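# Unroll a rolled necktie and lay it flat, doubled

## Task

Unroll the rolled-up necktie, which is already doubled over, and leave it on the table top. When finished it must still be doubled once, stretched out to its whole length, flat everywhere (a low loop at the doubled end is acceptable), roughly aligned and roughly straight, opened to its full width, with no extra folds and nothing hanging past the table edge. Dropping it into place is allowed.

## Robot and tools

Robot: two arms, left_arm and right_arm, each ending in a five-finger hand (left hand on left_arm, right hand on right_arm, mirror images). Base positions in the scene frame: left_arm about (+0.017, +0.334, +0.007) m, right_arm about (+0.015, -0.273, +0.022) m. Scene frame: origin at table-top height midway between the arms, +x out over the table, +z up, left_arm on the +y side. Arm names do not match image left/right.

Hand point: a point fixed to the palm, 0.05 m in front of it and 0.15 m from the wrist face along the fingers. Its +z runs along straightened fingers, +y out of the palm, +x across the palm away from the thumb on the right hand, toward the thumb on the left hand. Straight fingertips sit about 0.06-0.07 m past the point along +z and 0.06 m behind it along -y. A wrist bracket on the little-finger side can strike things.

Row layout (used by execute_actions and move): one flat list of 28 numbers covering both arms, each in [-1, 1]. Order: left_arm dx, dy, dz, rx, ry, rz; left hand thumb_turn, thumb_bend, index, middle, ring, little, force_limit, speed; then the same 14 for right_arm and its hand. The six pose numbers are an offset, not a pose: they are measured from that arm's Hand target at the start of the action or move, along the Hand target's own axes (not scene axes). 1.0 equals 0.6 m for dx/dy/dz and 180 degrees for rx/ry/rz; rx, ry, rz form one rotation vector. Every row within an action or a move list counts from that same start, so sending the same offset again moves further. All six zeros re-requests the current Hand target (useful when the hand settled short, or to stop pressing on something).

Hand numbers: thumb_turn -1 beside palm, +1 opposite fingers; thumb_bend and each finger -1 straight, +1 curled. force_limit maps -1..+1 to roughly 0..10 N at the fingertip (0..15 N for the two thumb motors); speed rises from near zero at -1 to full at +0.48 and stays full above. For a gentle grip close slowly (speed about -0.94 or less). Motors only start when their target changes by at least 0.002. There is no 'no change' value: to keep a hand as it is, resend the eight numbers of its last executed row (or, if none yet this scene, its hand_measured six plus hand_force_limit and hand_speed). To loosen, send targets more open than hand_measured.

Tools:
execute_actions(actions, cameras): actions is a list of actions; each action is up to 15 rows of 28 numbers, one row per 1/30 s step, the last row repeated to fill 15 steps. Images return only if actions is empty or cameras is given (["all"], names, or []).
move(target, speed, blend, blocking, cameras): straight-line path for each hand point to the offset in target (one 28-number row or up to 15 rows, all measured from the same starting Hand targets). speed in m/s, 0.002 to 4.3, default 0.25 (turns limited to twice that in rad/s); blend in m rounds corners between listed targets, 0 stops at each. Total time capped at 10 s. Paths do not avoid obstacles or the other arm; do not route a hand close past its own base. blocking=false returns after about 0.5 s while motion continues.
wait(seconds 0-10), stop() to brake a running move, zoom_image(camera, region [x0,y0,x1,y1], at most 504x504 px) on the latest image of cam_high, cam_low, cam_roll_left, cam_roll_right, cam_left_wrist or cam_right_wrist. show_instructions shows reference pages. finished_scene(scene) ends the current scene irreversibly (scene 1 or 2).

Results: end_effector_position (m) and end_effector_quat_wxyz in the scene frame; Hand target, the last commanded pose after clipping (next offsets start from it); hand_measured, hand_stopped_by (moving, target, force, stalled, fault), hand_load_n (positive when something pushes a finger open; near 0 after a lost grip), hand_force_limit, hand_speed; joint positions, velocities, torques; motor temperatures. A move adds a 'move:' line such as done, off_target, moving, held or fault, plus limits (paced = pose clipped, held = steps withheld). Resting 1-3 cm (sometimes 5 cm) low or off target is normal and not evidence of contact. Orientation commands are clipped to 40 degrees from the measured one per step.

Avoid: the tie leaving the table, releasing it while it still moves, fast impacts, hard presses on the table, contact between the two hands or arms (can end the scene), squeezing fingers too hard, and long stretched-out holds that overheat motors (MOTOR HOT warning at 85 °C, arm collapses at 100 °C). Any arm stop costs. A thumb-to-finger grip holds things about 0.035-0.065 m thick; thin cloth is better pinched or dragged with fingertips. Occasional external nudges may move the tie.

Each tool is called as a command line: name --argument value for each argument, lists and objects as JSON in quotes; but a table of rows of numbers goes row by row, as --pt "numbers of a row", without its own name.

Reference images:

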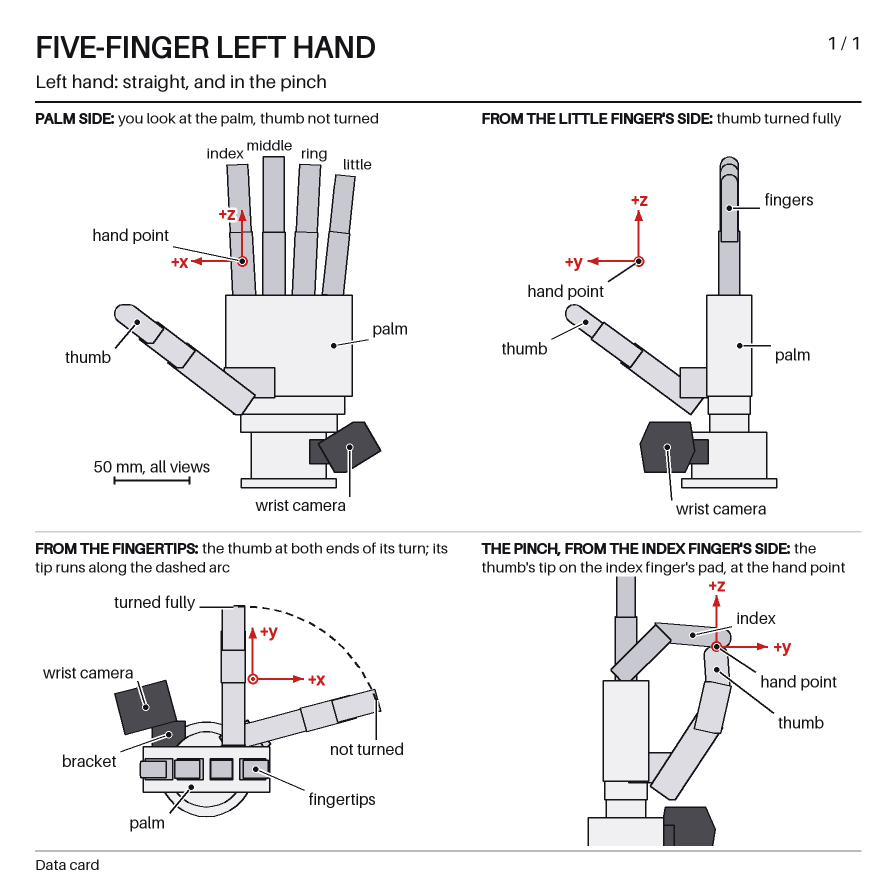

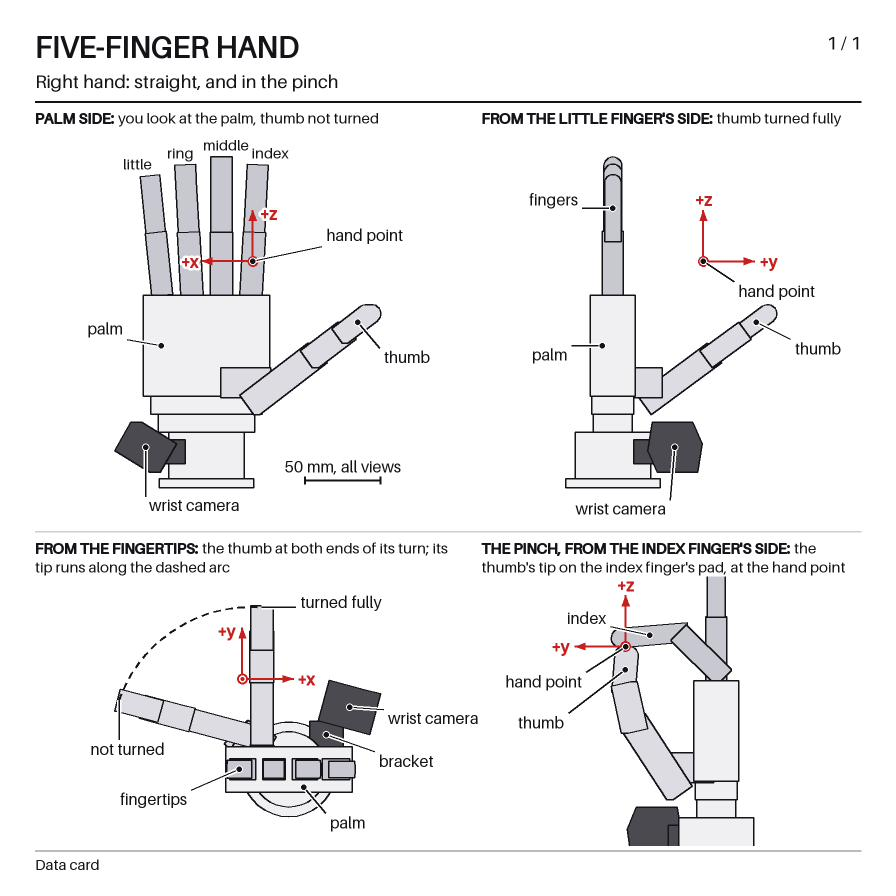

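## Session

execute_actions --actions '[]'

Scene clock: 0.00 s.
left_arm: end_effector_position=(+0.5890, -0.0641, +0.3168) hand_measured=(-1.000, -1.000, -1.000, -1.000, -1.000, -1.000) hand_load_n=(+0.0, +0.0, +0.0, +0.0, +0.0, +0.0) hand_stopped_by=(target, target, target, target, target, target) hand_force_limit=0.00 hand_speed=-0.80 end_effector_quat_wxyz=(-0.086, -0.443, +0.830, -0.327) | right_arm: end_effector_position=(+0.8774, -0.2313, +0.2394) hand_measured=(-1.000, -1.000, -1.000, -1.000, -1.000, -1.000) hand_load_n=(+0.0, +0.0, +0.0, +0.0, +0.0, +0.0) hand_stopped_by=(target, target, target, target, target, target) hand_force_limit=0.00 hand_speed=-0.80 end_effector_quat_wxyz=(+0.277, +0.057, +0.918, +0.279)
Joint positions: left_arm=[-0.435 2.111 2.431 -1.421 0.525 0.031] | right_arm=[-0.108 2.268 2.236 -0.935 -0.576 1.751]
Joint velocities: within noise
Joint torques (N m): no reading
Motor temperatures (°C): left_arm=[28 36 27 24 28 27] | right_arm=[24 33 21 25 25 26]
Heat: left arm: hottest shoulder 36 °C; right arm: hottest shoulder 33 °C.
Hand target: left_arm +0.5928, -0.0658, +0.3207; -0.081, -0.441, +0.830, -0.332 | right_arm +0.8817, -0.2319, +0.2427; +0.283, +0.055, +0.916, +0.278

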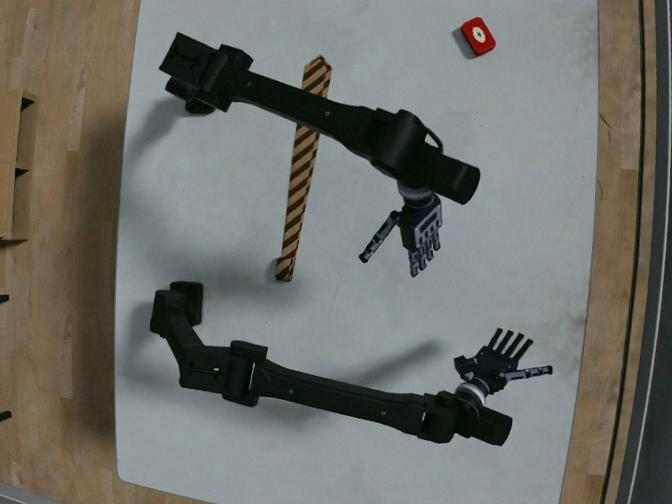

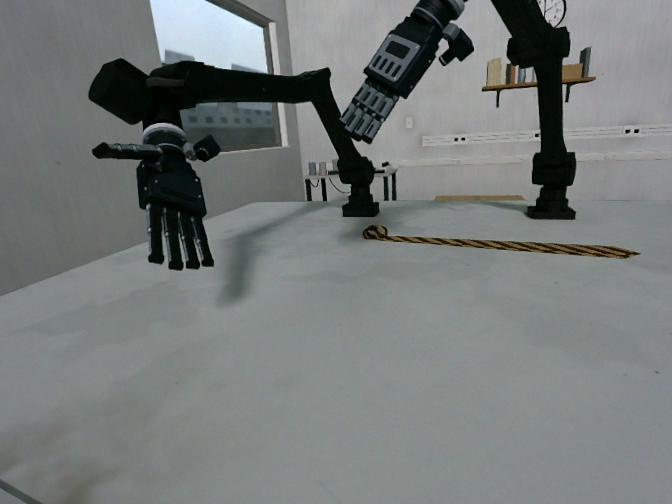

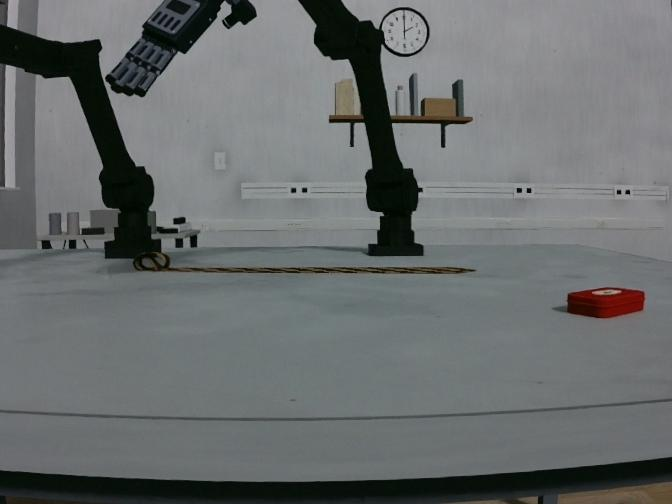

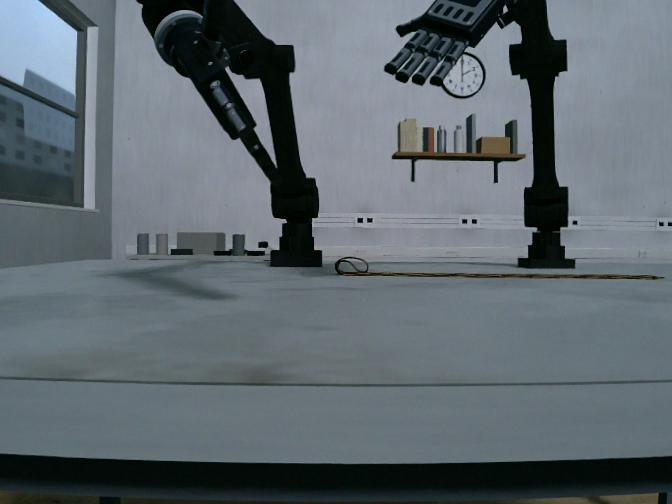

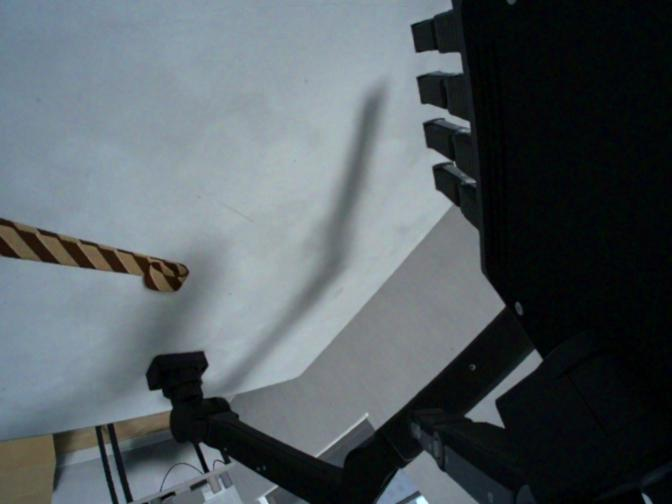

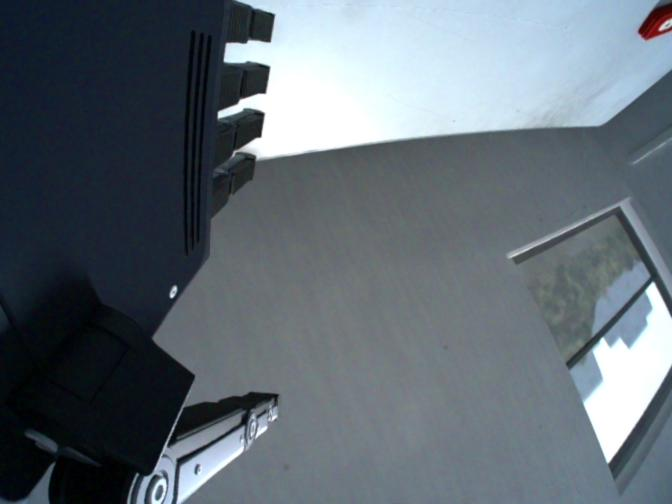

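zoom_image --camera "cam_high" --region '[255, 200, 345, 290]'

zoom_image --camera "cam_low" --region '[350, 210, 450, 260]'

zoom_image --camera "cam_roll_right" --region '[310, 240, 430, 300]'

zoom_image --camera "cam_roll_left" --region '[120, 240, 500, 290]'

zoom_image --camera "cam_high" --region '[275, 40, 355, 100]'

zoom_image --camera "cam_left_wrist" --region '[0, 200, 250, 320]'

Scaled by 5.600 from the camera's 672x504 image, which has a finer 960x720 frame.

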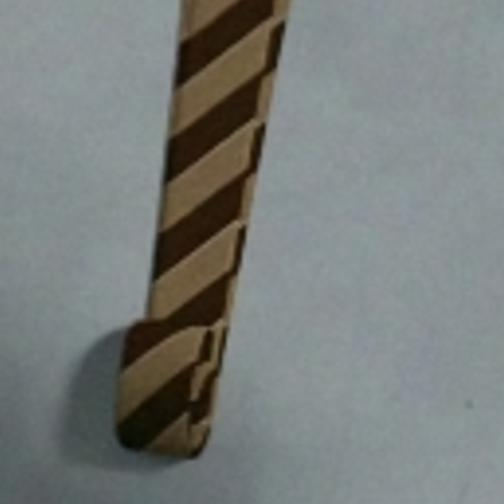

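Scaled by 5.040 from the camera's 672x504 image, which has a finer 960x720 frame.

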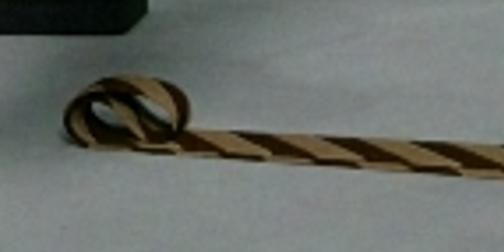

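Scaled by 4.200 from the camera's 672x504 image, which has a finer 960x720 frame.

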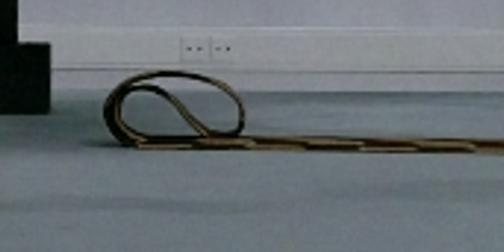

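Scaled by 1.326 from the camera's 672x504 image, which has a finer 960x720 frame.

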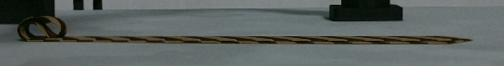

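Scaled by 6.300 from the camera's 672x504 image, which has a finer 960x720 frame.

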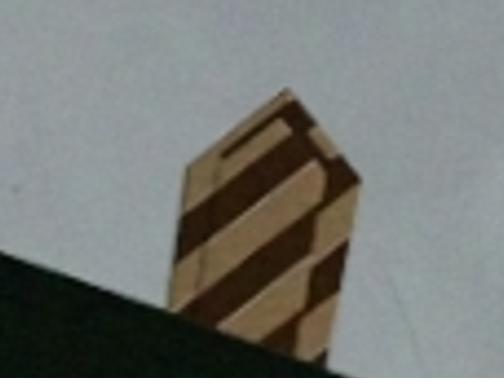

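Scaled by 2.016 from the camera's 672x504 image, which has a finer 960x720 frame.

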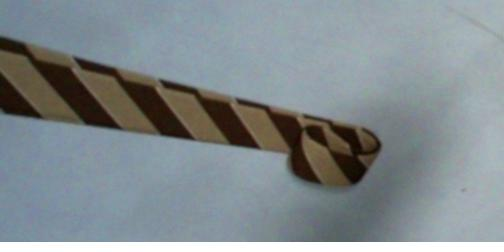

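move --target '[-0.568,0.107,-0.385,0.083,-0.093,-0.149,-1,-1,-1,-1,-1,-1,0,-0.8,0.448,0.013,-0.326,-0.003,0.292,-0.505,-1,-1,-1,-1,-1,-1,0,-0.8]' --speed 0.4 --cameras '["cam_high","cam_low"]'

Scene clock: 64.50 s.
left_arm: end_effector_position=(+0.6975, +0.3332, +0.3164) hand_measured=(-1.000, -1.000, -1.000, -1.000, -1.000, -1.000) hand_load_n=(+0.0, +0.0, +0.0, +0.0, +0.0, +0.0) hand_stopped_by=(target, target, target, target, target, target) hand_force_limit=0.00 hand_speed=-0.80 end_effector_quat_wxyz=(-0.015, +0.673, -0.658, +0.337) | right_arm: end_effector_position=(+0.5476, -0.2470, +0.2515) hand_measured=(-1.000, -1.000, -1.000, -1.000, -1.000, -1.000) hand_load_n=(+0.0, +0.0, +0.0, +0.0, +0.0, +0.0) hand_stopped_by=(target, target, target, target, target, target) hand_force_limit=0.00 hand_speed=-0.80 end_effector_quat_wxyz=(+0.001, +0.705, -0.709, -0.004)
Joint positions: left_arm=[0.176 2.039 2.31 -1.375 0.525 0.031] | right_arm=[0.009 1.918 2.005 -1.666 -0.003 -0.003]
Joint torques (N m): left_arm=[0.21 -17.67 12.86 0.5 0.34 0.05] | right_arm=[1.14 -16.03 6.83 0.81 0.16 -0.16]
Motor temperatures (°C): left_arm=[27 41 33 24 27 26] | right_arm=[24 39 27 25 24 24]
Heat: left arm: hottest shoulder 41 °C; right arm: hottest shoulder 39 °C.
Hand target: left_arm +0.7098, +0.3343, +0.3209; -0.022, +0.670, -0.659, +0.341 | right_arm +0.5498, -0.2495, +0.2494; +0.000, +0.708, -0.707, +0.000
Off the commanded pose: left_arm 0.013 m, 1 deg | right_arm 0.004 m, 1 deg.
move: off_target (left_arm)
Images, in order (width x height): cam_high 672x504, cam_low 672x504.

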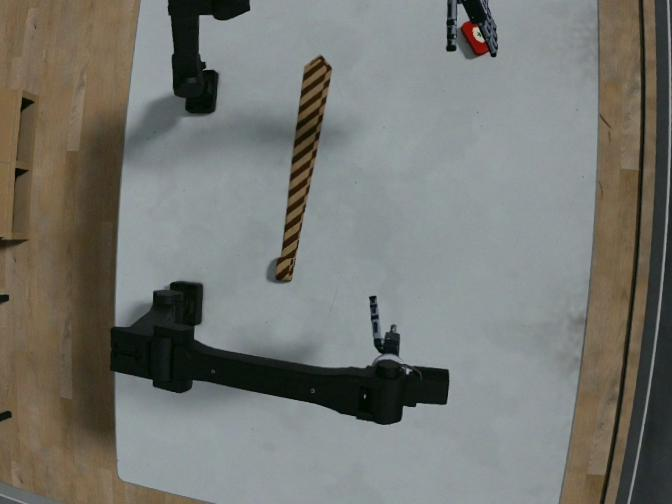

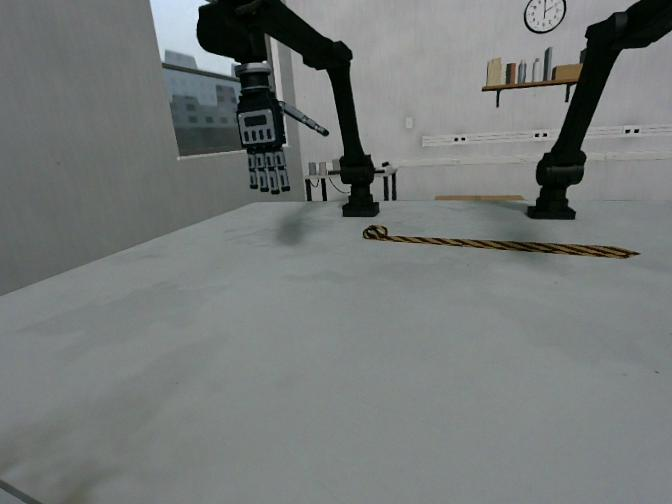

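move --target '[0,0,0,0,0,0,-1,-1,-1,-1,-1,-1,0,-0.8,-0.145,0.45,0.08,0,0,-0.469,-1,-1,-1,-1,-1,-1,0,-0.8]' --speed 0.4 --cameras '["cam_high","cam_low","cam_roll_right","cam_right_wrist"]'

Scene clock: 74.30 s.
left_arm: end_effector_position=(+0.6975, +0.3332, +0.3164) hand_measured=(-1.000, -1.000, -1.000, -1.000, -1.000, -1.000) hand_load_n=(-0.5, +0.0, +0.0, +0.0, +0.0, +0.0) hand_stopped_by=(target, target, target, target, target, target) hand_force_limit=0.00 hand_speed=-0.80 end_effector_quat_wxyz=(-0.015, +0.673, -0.658, +0.337) | right_arm: end_effector_position=(+0.2766, -0.1630, +0.2028) hand_measured=(-1.000, -1.000, -1.000, -1.000, -1.000, -1.000) hand_load_n=(+0.0, -0.5, +0.0, +0.0, +0.0, +0.0) hand_stopped_by=(target, target, target, target, target, target) hand_force_limit=0.00 hand_speed=-0.80 end_effector_quat_wxyz=(+0.002, +0.999, -0.052, -0.004)
Joint positions: left_arm=[0.176 2.039 2.31 -1.375 0.525 0.031] | right_arm=[0.528 1.252 1.086 -1.413 -0.001 -0.957]
Joint torques (N m): left_arm=[0.03 -17.79 12.83 0.47 0.34 0.05] | right_arm=[0.91 -6.83 6.84 0.84 0.1 -0.18]
Heat: left arm: hottest shoulder 40 °C; right arm: hottest shoulder 39 °C.
Hand target: left_arm +0.7098, +0.3343, +0.3209; -0.022, +0.670, -0.659, +0.341 | right_arm +0.2796, -0.1630, +0.2012; +0.000, +0.999, -0.048, +0.000
Off the commanded pose: left_arm 0.013 m, 1 deg | right_arm 0.003 m, 1 deg.
move: off_target (left_arm)
camera_calibration:
cam_right_wrist: T_world_to_cam=[[0.165865, -0.98536, -0.0394248, -0.195142], [-0.823831, -0.160427, 0.54366, 0.0847774], [-0.542026, -0.0576949, -0.838379, 0.42777], [0, 0, 0, 1]] pos_world=[0.334072, -0.154005, 0.30485]
Images, in order (width x height): cam_high 672x504, cam_low 672x504, cam_roll_right 672x504, cam_right_wrist 672x504.

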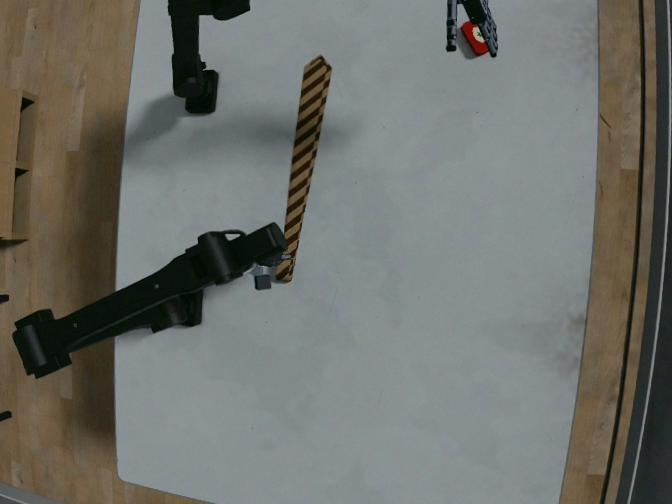

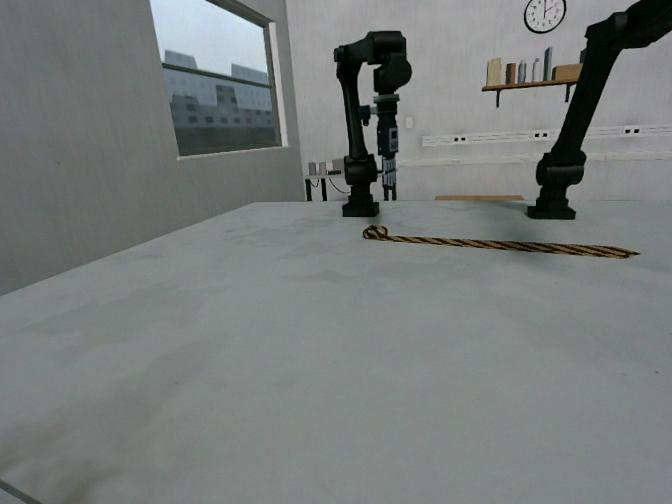

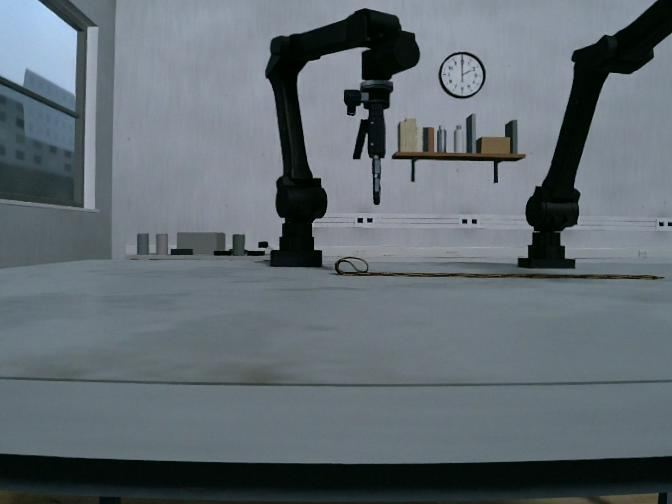

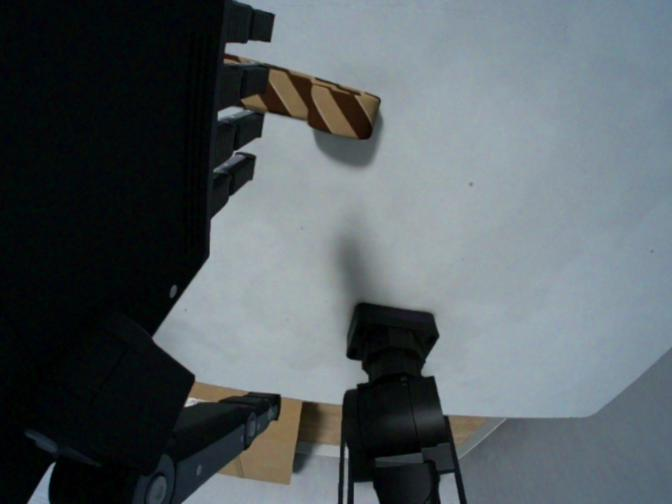

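move --target '[0,0,0,0,0,0,-1,-1,-1,-1,-1,-1,0,-0.8,0,0,0.193,0,0,0,-1,-1,-1,-1,-1,-1,0,-0.8]' --speed 0.2 --cameras '["cam_roll_right","cam_low"]'

zoom_image --camera "cam_roll_right" --region '[310, 200, 430, 300]'

Scene clock: 83.00 s.
left_arm: end_effector_position=(+0.6975, +0.3332, +0.3164) hand_measured=(-1.000, -1.000, -1.000, -1.000, -1.000, -1.000) hand_load_n=(+0.0, +0.0, +0.0, +0.0, +0.0, +0.0) hand_stopped_by=(target, target, target, target, target, target) hand_force_limit=0.00 hand_speed=-0.80 end_effector_quat_wxyz=(-0.015, +0.673, -0.658, +0.337) | right_arm: end_effector_position=(+0.2749, -0.1639, +0.0855) hand_measured=(-1.000, -1.000, -1.000, -1.000, -1.000, -1.000) hand_load_n=(+0.0, +0.0, +0.0, +0.0, +0.0, +0.0) hand_stopped_by=(target, target, target, target, target, target) hand_force_limit=0.00 hand_speed=-0.80 end_effector_quat_wxyz=(+0.003, +0.999, -0.052, -0.006)
Joint positions: left_arm=[0.176 2.039 2.31 -1.375 0.525 0.031] | right_arm=[0.528 1.361 0.857 -1.08 -0.001 -0.958]
Joint torques (N m): left_arm=[0.03 -17.67 12.85 0.47 0.34 0.05] | right_arm=[0.91 -7.06 6.45 0.81 0.1 -0.17]
Heat: left arm: hottest shoulder 40 °C; right arm: hottest shoulder 38 °C.
Hand target: left_arm +0.7098, +0.3343, +0.3209; -0.022, +0.670, -0.659, +0.341 | right_arm +0.2796, -0.1630, +0.0855; +0.000, +0.999, -0.048, +0.000
Off the commanded pose: left_arm 0.013 m, 1 deg | right_arm 0.005 m, 1 deg.
move: off_target (left_arm)
Images, in order (width x height): cam_low 672x504, cam_roll_right 672x504.

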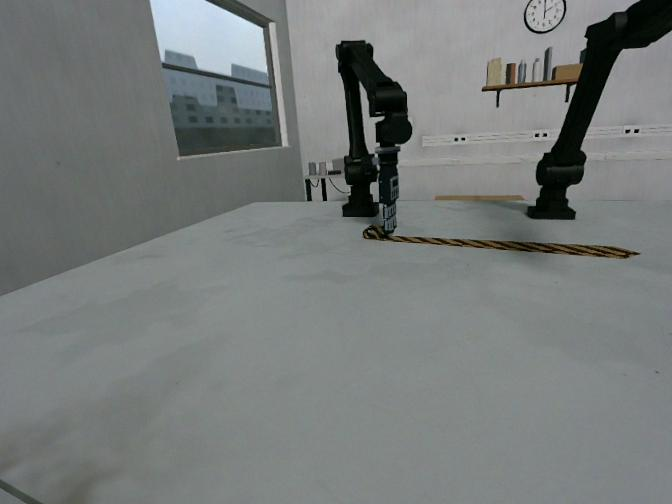

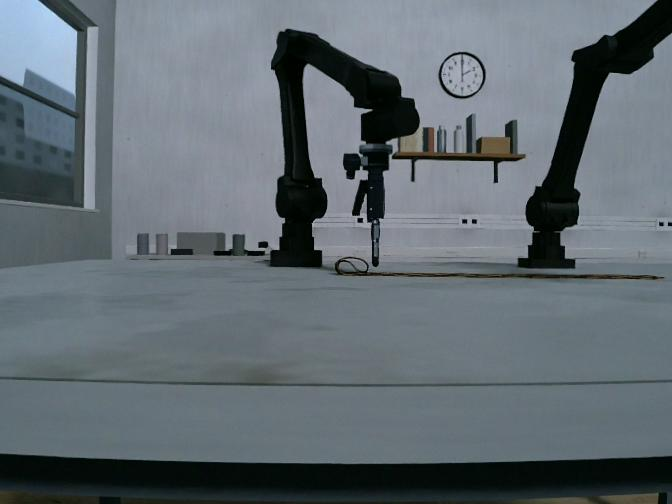

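Scaled by 4.200 from the camera's 672x504 image, which has a finer 960x720 frame.

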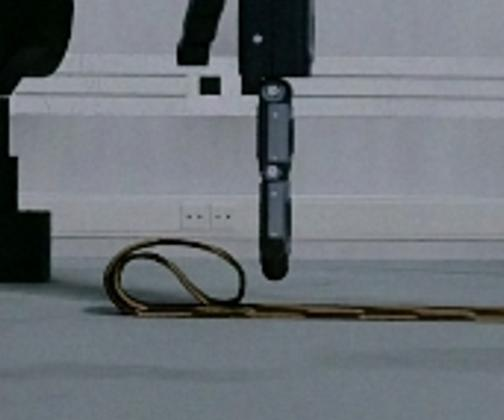

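move --target '[0,0,0,0,0,0,-1,-1,-1,-1,-1,-1,0,-0.8,0,0.2,0.003,0,0,0,-1,-1,-1,-1,-1,-1,0,-0.8]' --speed 0.1 --cameras '["cam_roll_right","cam_low","cam_right_wrist","cam_high"]'

zoom_image --camera "cam_roll_right" --region '[250, 200, 370, 300]'

Scene clock: 89.10 s.
left_arm: end_effector_position=(+0.6975, +0.3332, +0.3164) hand_measured=(-1.000, -1.000, -1.000, -1.000, -1.000, -1.000) hand_load_n=(+0.0, +0.0, +0.0, +0.0, +0.0, +0.0) hand_stopped_by=(target, target, target, target, target, target) hand_force_limit=0.00 hand_speed=-0.80 end_effector_quat_wxyz=(-0.015, +0.673, -0.658, +0.337) | right_arm: end_effector_position=(+0.2688, -0.2811, +0.0836) hand_measured=(-1.000, -1.000, -1.000, -1.000, -1.000, -1.000) hand_load_n=(+0.0, +0.0, +0.0, +0.0, +0.0, +0.0) hand_stopped_by=(target, target, target, target, target, target) hand_force_limit=0.00 hand_speed=-0.80 end_effector_quat_wxyz=(+0.000, +0.999, -0.052, -0.001)
Joint positions: left_arm=[0.176 2.039 2.31 -1.375 0.525 0.031] | right_arm=[0.185 1.229 0.736 -1.079 -0.001 -1.301]
Joint torques (N m): left_arm=[0.09 -17.79 12.85 0.49 0.34 0.05] | right_arm=[0.85 -5.6 5.98 0.35 0.09 -0.16]
Heat: left arm: hottest shoulder 40 °C; right arm: hottest shoulder 37 °C.
Hand target: left_arm +0.7098, +0.3343, +0.3209; -0.022, +0.670, -0.659, +0.341 | right_arm +0.2682, -0.2824, +0.0837; +0.000, +0.999, -0.048, +0.000
Off the commanded pose: left_arm 0.013 m, 1 deg | right_arm 0.001 m, 0 deg.
move: off_target (left_arm)
camera_calibration:
cam_right_wrist: T_world_to_cam=[[0.166155, -0.985203, -0.0420438, -0.314768], [-0.827604, -0.162504, 0.537275, 0.125267], [-0.536157, -0.0544752, -0.842359, 0.316482], [0, 0, 0, 1]] pos_world=[0.325656, -0.272514, 0.186055]
Images, in order (width x height): cam_high 672x504, cam_low 672x504, cam_roll_right 672x504, cam_right_wrist 672x504.

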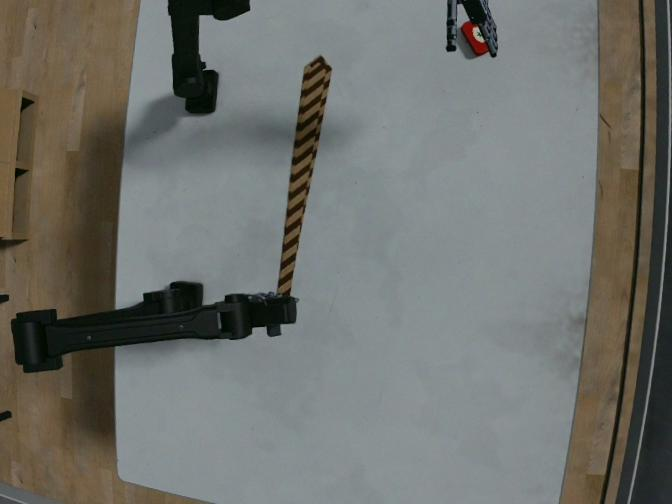

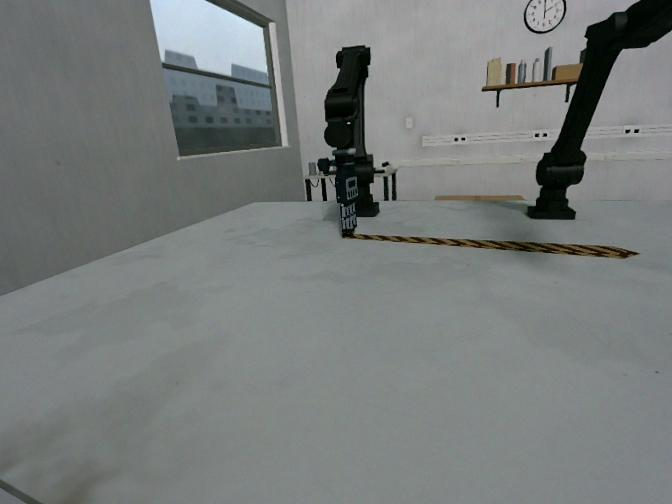

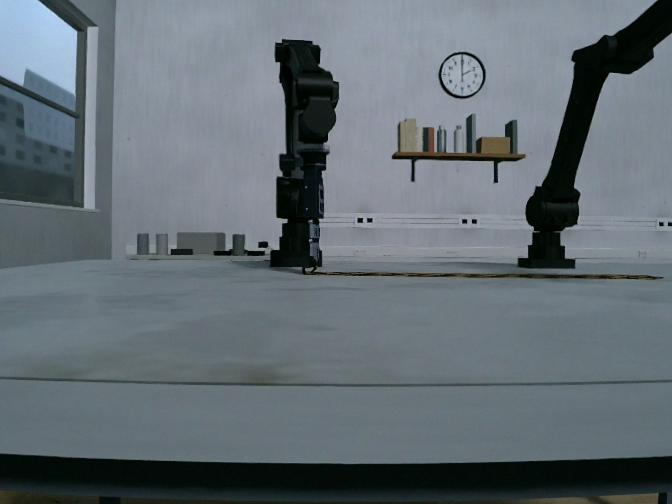

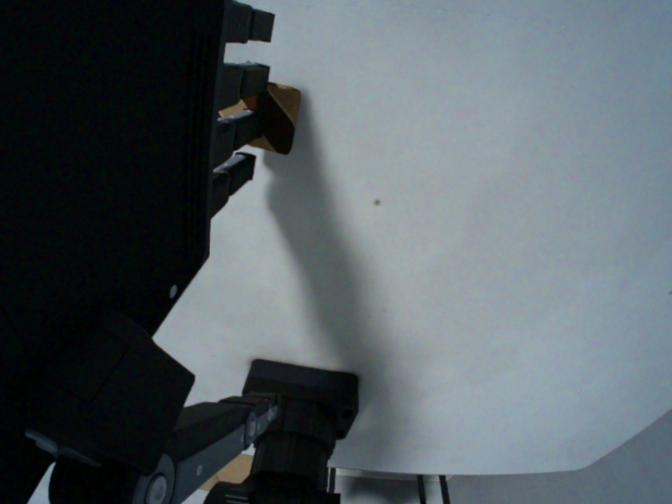

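Scaled by 4.200 from the camera's 672x504 image, which has a finer 960x720 frame.

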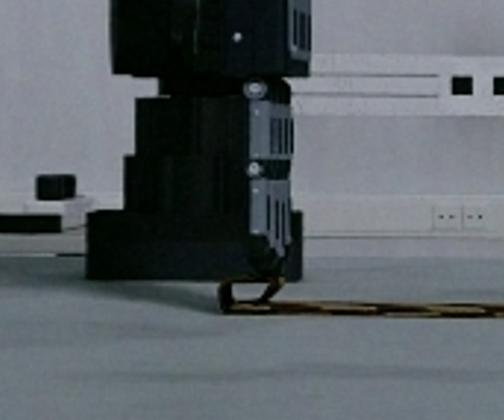

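move --target '[0,0,0,0,0,0,-1,-1,-1,-1,-1,-1,0,-0.8,0,0.15,0.004,0,0,0,-1,-1,-1,-1,-1,-1,0,-0.8]' --speed 0.1 --cameras '["cam_roll_right","cam_low","cam_right_wrist","cam_high"]'

zoom_image --camera "cam_roll_right" --region '[220, 200, 340, 300]'

zoom_image --camera "cam_high" --region '[240, 270, 340, 350]'

Scene clock: 94.17 s.
left_arm: end_effector_position=(+0.6975, +0.3332, +0.3164) hand_measured=(-1.000, -1.000, -1.000, -1.000, -1.000, -1.000) hand_load_n=(+0.0, +0.0, +0.0, +0.0, +0.0, +0.0) hand_stopped_by=(target, target, target, target, target, target) hand_force_limit=0.00 hand_speed=-0.80 end_effector_quat_wxyz=(-0.015, +0.673, -0.658, +0.337) | right_arm: end_effector_position=(+0.2594, -0.3713, +0.0810) hand_measured=(-1.000, -1.000, -1.000, -1.000, -1.000, -1.000) hand_load_n=(+0.0, +0.0, +0.0, +0.0, +0.0, +0.0) hand_stopped_by=(target, target, target, target, target, target) hand_force_limit=0.00 hand_speed=-0.80 end_effector_quat_wxyz=(+0.000, +0.999, -0.052, -0.002)
Joint positions: left_arm=[0.176 2.039 2.31 -1.375 0.525 0.031] | right_arm=[-0.127 1.205 0.709 -1.079 0 -1.612]
Joint torques (N m): left_arm=[0.09 -17.73 12.85 0.5 0.34 0.05] | right_arm=[0.97 -5.3 6.02 0.43 0.05 -0.17]
Motor temperatures (°C): left_arm=[27 40 38 23 26 25] | right_arm=[24 37 26 24 23 24]
Heat: left arm: hottest shoulder 40 °C; right arm: hottest shoulder 37 °C.
Hand target: left_arm +0.7098, +0.3343, +0.3209; -0.022, +0.670, -0.659, +0.341 | right_arm +0.2594, -0.3720, +0.0812; +0.000, +0.999, -0.048, +0.000
Off the commanded pose: left_arm 0.013 m, 1 deg | right_arm 0.001 m, 1 deg.
move: off_target (left_arm)
camera_calibration:
cam_right_wrist: T_world_to_cam=[[0.165656, -0.985278, -0.0422471, -0.402072], [-0.825853, -0.16201, 0.54011, 0.103695], [-0.539003, -0.0545824, -0.840533, 0.304861], [0, 0, 0, 1]] pos_world=[0.316564, -0.362713, 0.183253]
Images, in order (width x height): cam_high 672x504, cam_low 672x504, cam_roll_right 672x504, cam_right_wrist 672x504.

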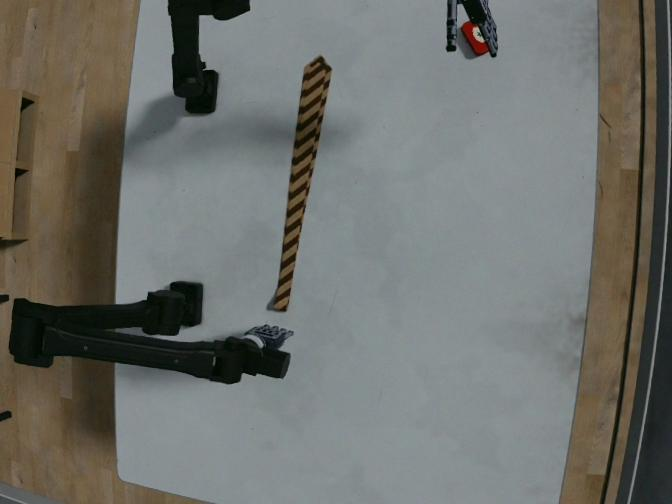

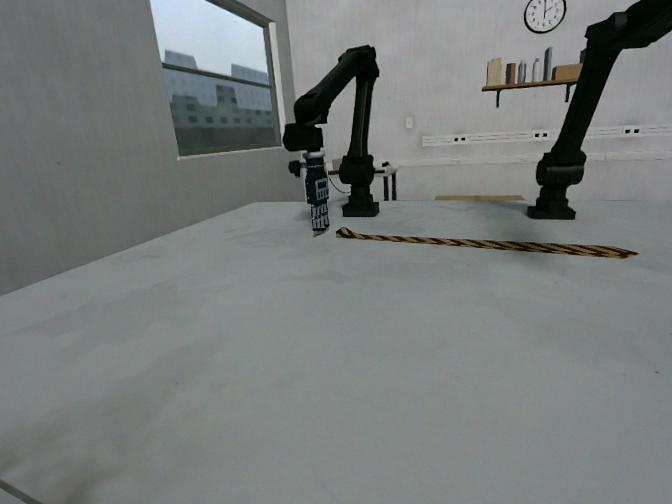

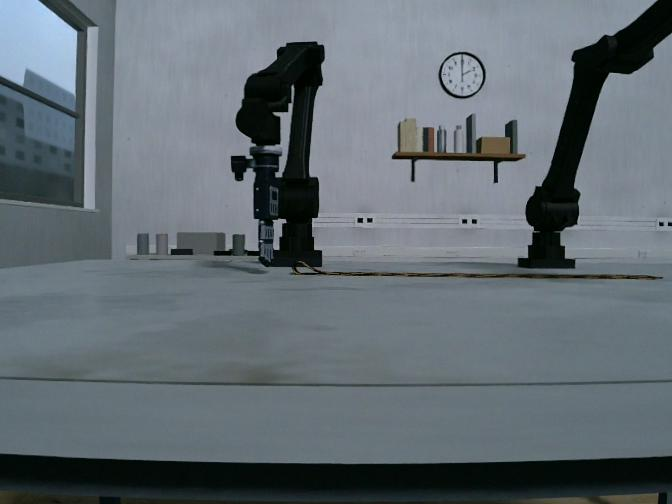

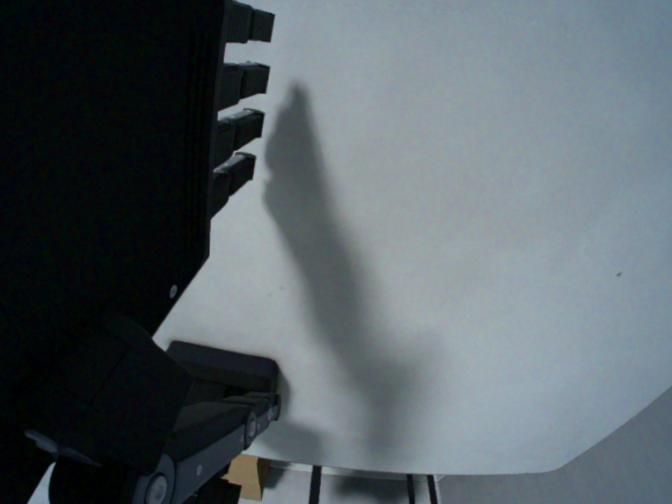

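Scaled by 4.200 from the camera's 672x504 image, which has a finer 960x720 frame.

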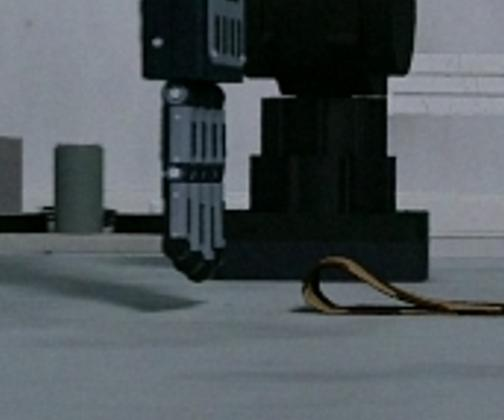

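Scaled by 5.040 from the camera's 672x504 image, which has a finer 960x720 frame.

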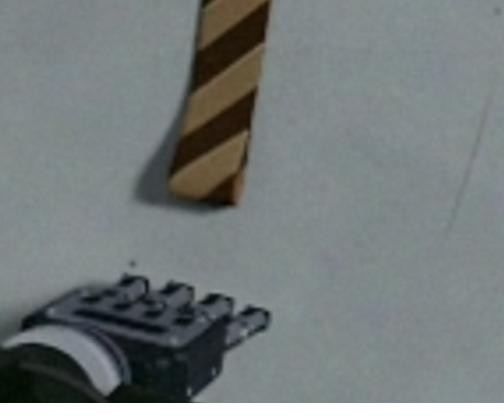

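zoom_image --camera "cam_roll_right" --region '[285, 255, 335, 285]'

zoom_image --camera "cam_low" --region '[325, 220, 405, 250]'

zoom_image --camera "cam_high" --region '[260, 260, 310, 320]'

Scaled by 10.080 from the camera's 672x504 image, which has a finer 960x720 frame.

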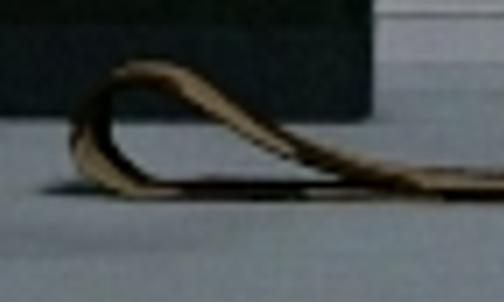

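Scaled by 6.300 from the camera's 672x504 image, which has a finer 960x720 frame.

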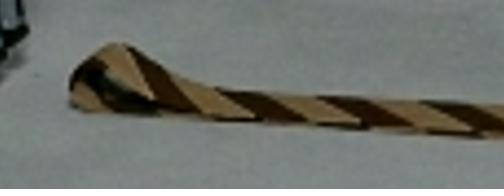

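Scaled by 8.400 from the camera's 672x504 image, which has a finer 960x720 frame.

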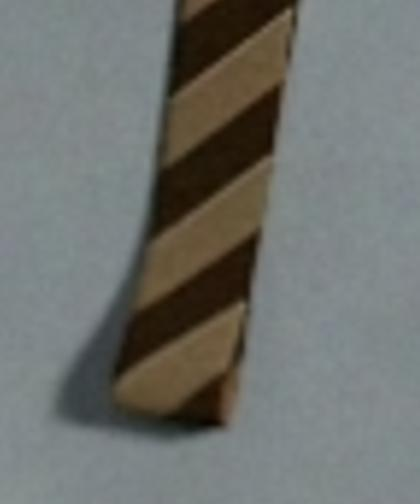

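move --pt "0 0 0 0 0 0 -1 -1 -1 -1 -1 -1 0 -0.8 0 0 -0.09 0 0 0 -1 -1 -1 -1 -1 -1 0 -0.8" --pt "0 0 0 0 0 0 -1 -1 -1 -1 -1 -1 0 -0.8 0 -0.1 -0.09 0 0 0 -1 -1 -1 -1 -1 -1 0 -0.8" --pt "0 0 0 0 0 0 -1 -1 -1 -1 -1 -1 0 -0.8 0 -0.1 0.014 0 0 0 -1 -1 -1 -1 -1 -1 0 -0.8" --blend '[0.02,0.02,0]' --speed '[0.2,0.2,0.08]' --cameras '["cam_roll_right"]'

zoom_image --camera "cam_roll_right" --region '[265, 225, 355, 285]'

move --target '[0,0,0,0,0,0,-1,-1,-1,-1,-1,-1,0,-0.8,0,0,-0.2,0,0,0,-1,-1,-1,-1,-1,-1,0,-0.8]' --speed 0.15 --cameras '["cam_roll_right","cam_high"]'

zoom_image --camera "cam_roll_right" --region '[265, 225, 355, 285]'

Scene clock: 114.77 s.
left_arm: end_effector_position=(+0.6975, +0.3332, +0.3164) hand_measured=(-1.000, -1.000, -1.000, -1.000, -1.000, -1.000) hand_load_n=(-0.5, +0.0, +0.0, +0.0, +0.0, +0.0) hand_stopped_by=(target, target, target, target, target, target) hand_force_limit=0.00 hand_speed=-0.80 end_effector_quat_wxyz=(-0.015, +0.673, -0.658, +0.337) | right_arm: end_effector_position=(+0.2641, -0.3121, +0.0762) hand_measured=(-1.000, -1.000, -1.000, -1.000, -1.000, -1.000) hand_load_n=(+0.0, +0.0, +0.0, +0.0, +0.0, +0.0) hand_stopped_by=(target, target, target, target, target, target) hand_force_limit=0.00 hand_speed=-0.80 end_effector_quat_wxyz=(-0.001, +0.999, -0.043, -0.001)
Joint positions: left_arm=[0.176 2.039 2.31 -1.375 0.525 0.031] | right_arm=[0.082 1.214 0.703 -1.061 -0.002 -1.421]
Joint torques (N m): left_arm=[0.03 -17.73 12.85 0.5 0.34 0.05] | right_arm=[1.08 -4.37 5.94 0.96 0.14 0.03]
Heat: left arm: hottest shoulder 40 °C; right arm: hottest shoulder 35 °C.
Hand target: left_arm +0.7098, +0.3343, +0.3209; -0.022, +0.670, -0.659, +0.341 | right_arm +0.2653, -0.3122, +0.0728; +0.000, +0.999, -0.048, +0.000
Off the commanded pose: left_arm 0.013 m, 1 deg | right_arm 0.004 m, 1 deg.
move: off_target (left_arm)
Images, in order (width x height): cam_roll_right 672x504.

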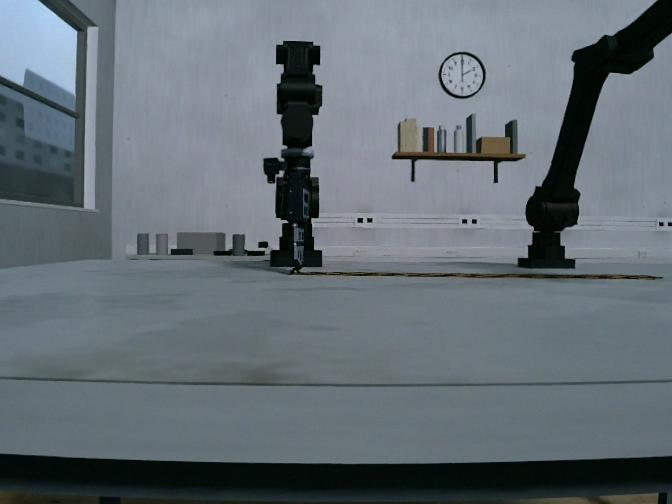

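Scaled by 5.600 from the camera's 672x504 image, which has a finer 960x720 frame.

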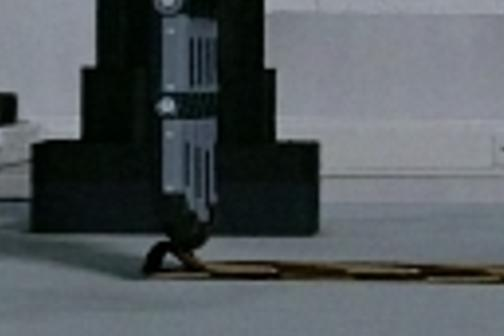

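Scene clock: 116.07 s.
left_arm: end_effector_position=(+0.6975, +0.3332, +0.3164) hand_measured=(-1.000, -1.000, -1.000, -1.000, -1.000, -1.000) hand_load_n=(+0.0, +0.0, +0.0, +0.0, +0.0, +0.0) hand_stopped_by=(target, target, target, target, target, target) hand_force_limit=0.00 hand_speed=-0.80 end_effector_quat_wxyz=(-0.015, +0.673, -0.658, +0.337) | right_arm: end_effector_position=(+0.2575, -0.3126, +0.1813) hand_measured=(-1.000, -1.000, -1.000, -1.000, -1.000, -1.000) hand_load_n=(+0.0, +0.0, +0.5, +0.0, +0.0, +0.0) hand_stopped_by=(target, target, target, target, target, target) hand_force_limit=0.00 hand_speed=-0.80 end_effector_quat_wxyz=(+0.000, +0.999, -0.043, -0.011)
Joint positions: left_arm=[0.176 2.039 2.31 -1.375 0.525 0.031] | right_arm=[0.082 1.099 0.908 -1.402 -0.002 -1.421]
Joint torques (N m): left_arm=[0.09 -17.73 12.85 0.47 0.34 0.05] | right_arm=[1.08 -4.25 9.54 -0.16 0.13 0.02]
Heat: left arm: hottest shoulder 40 °C; right arm: hottest shoulder 35 °C.
Hand target: left_arm +0.7098, +0.3343, +0.3209; -0.022, +0.670, -0.659, +0.341 | right_arm +0.2652, -0.3122, +0.1929; +0.000, +0.999, -0.048, +0.000
Off the commanded pose: left_arm 0.013 m, 1 deg | right_arm 0.014 m, 1 deg.
move: off_target (left_arm, right_arm)
Images, in order (width x height): cam_high 672x504, cam_roll_right 672x504.

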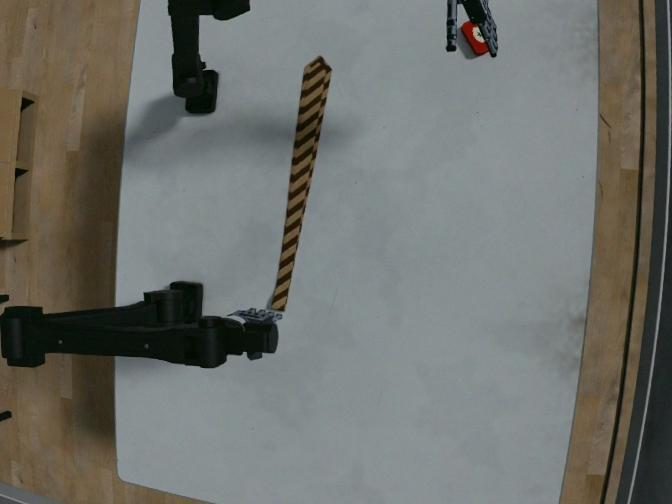

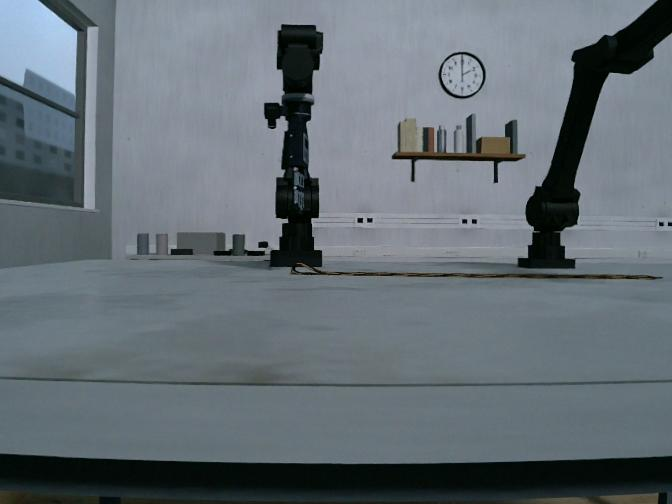

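Scaled by 5.600 from the camera's 672x504 image, which has a finer 960x720 frame.

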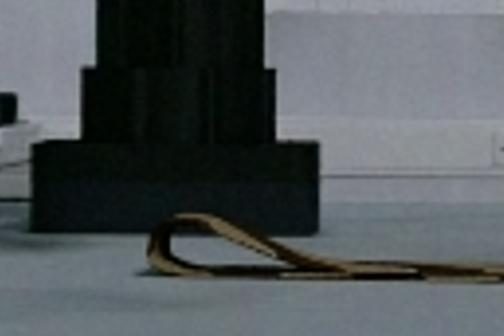

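finished_scene --scene 1

The scene is finished: the task was done.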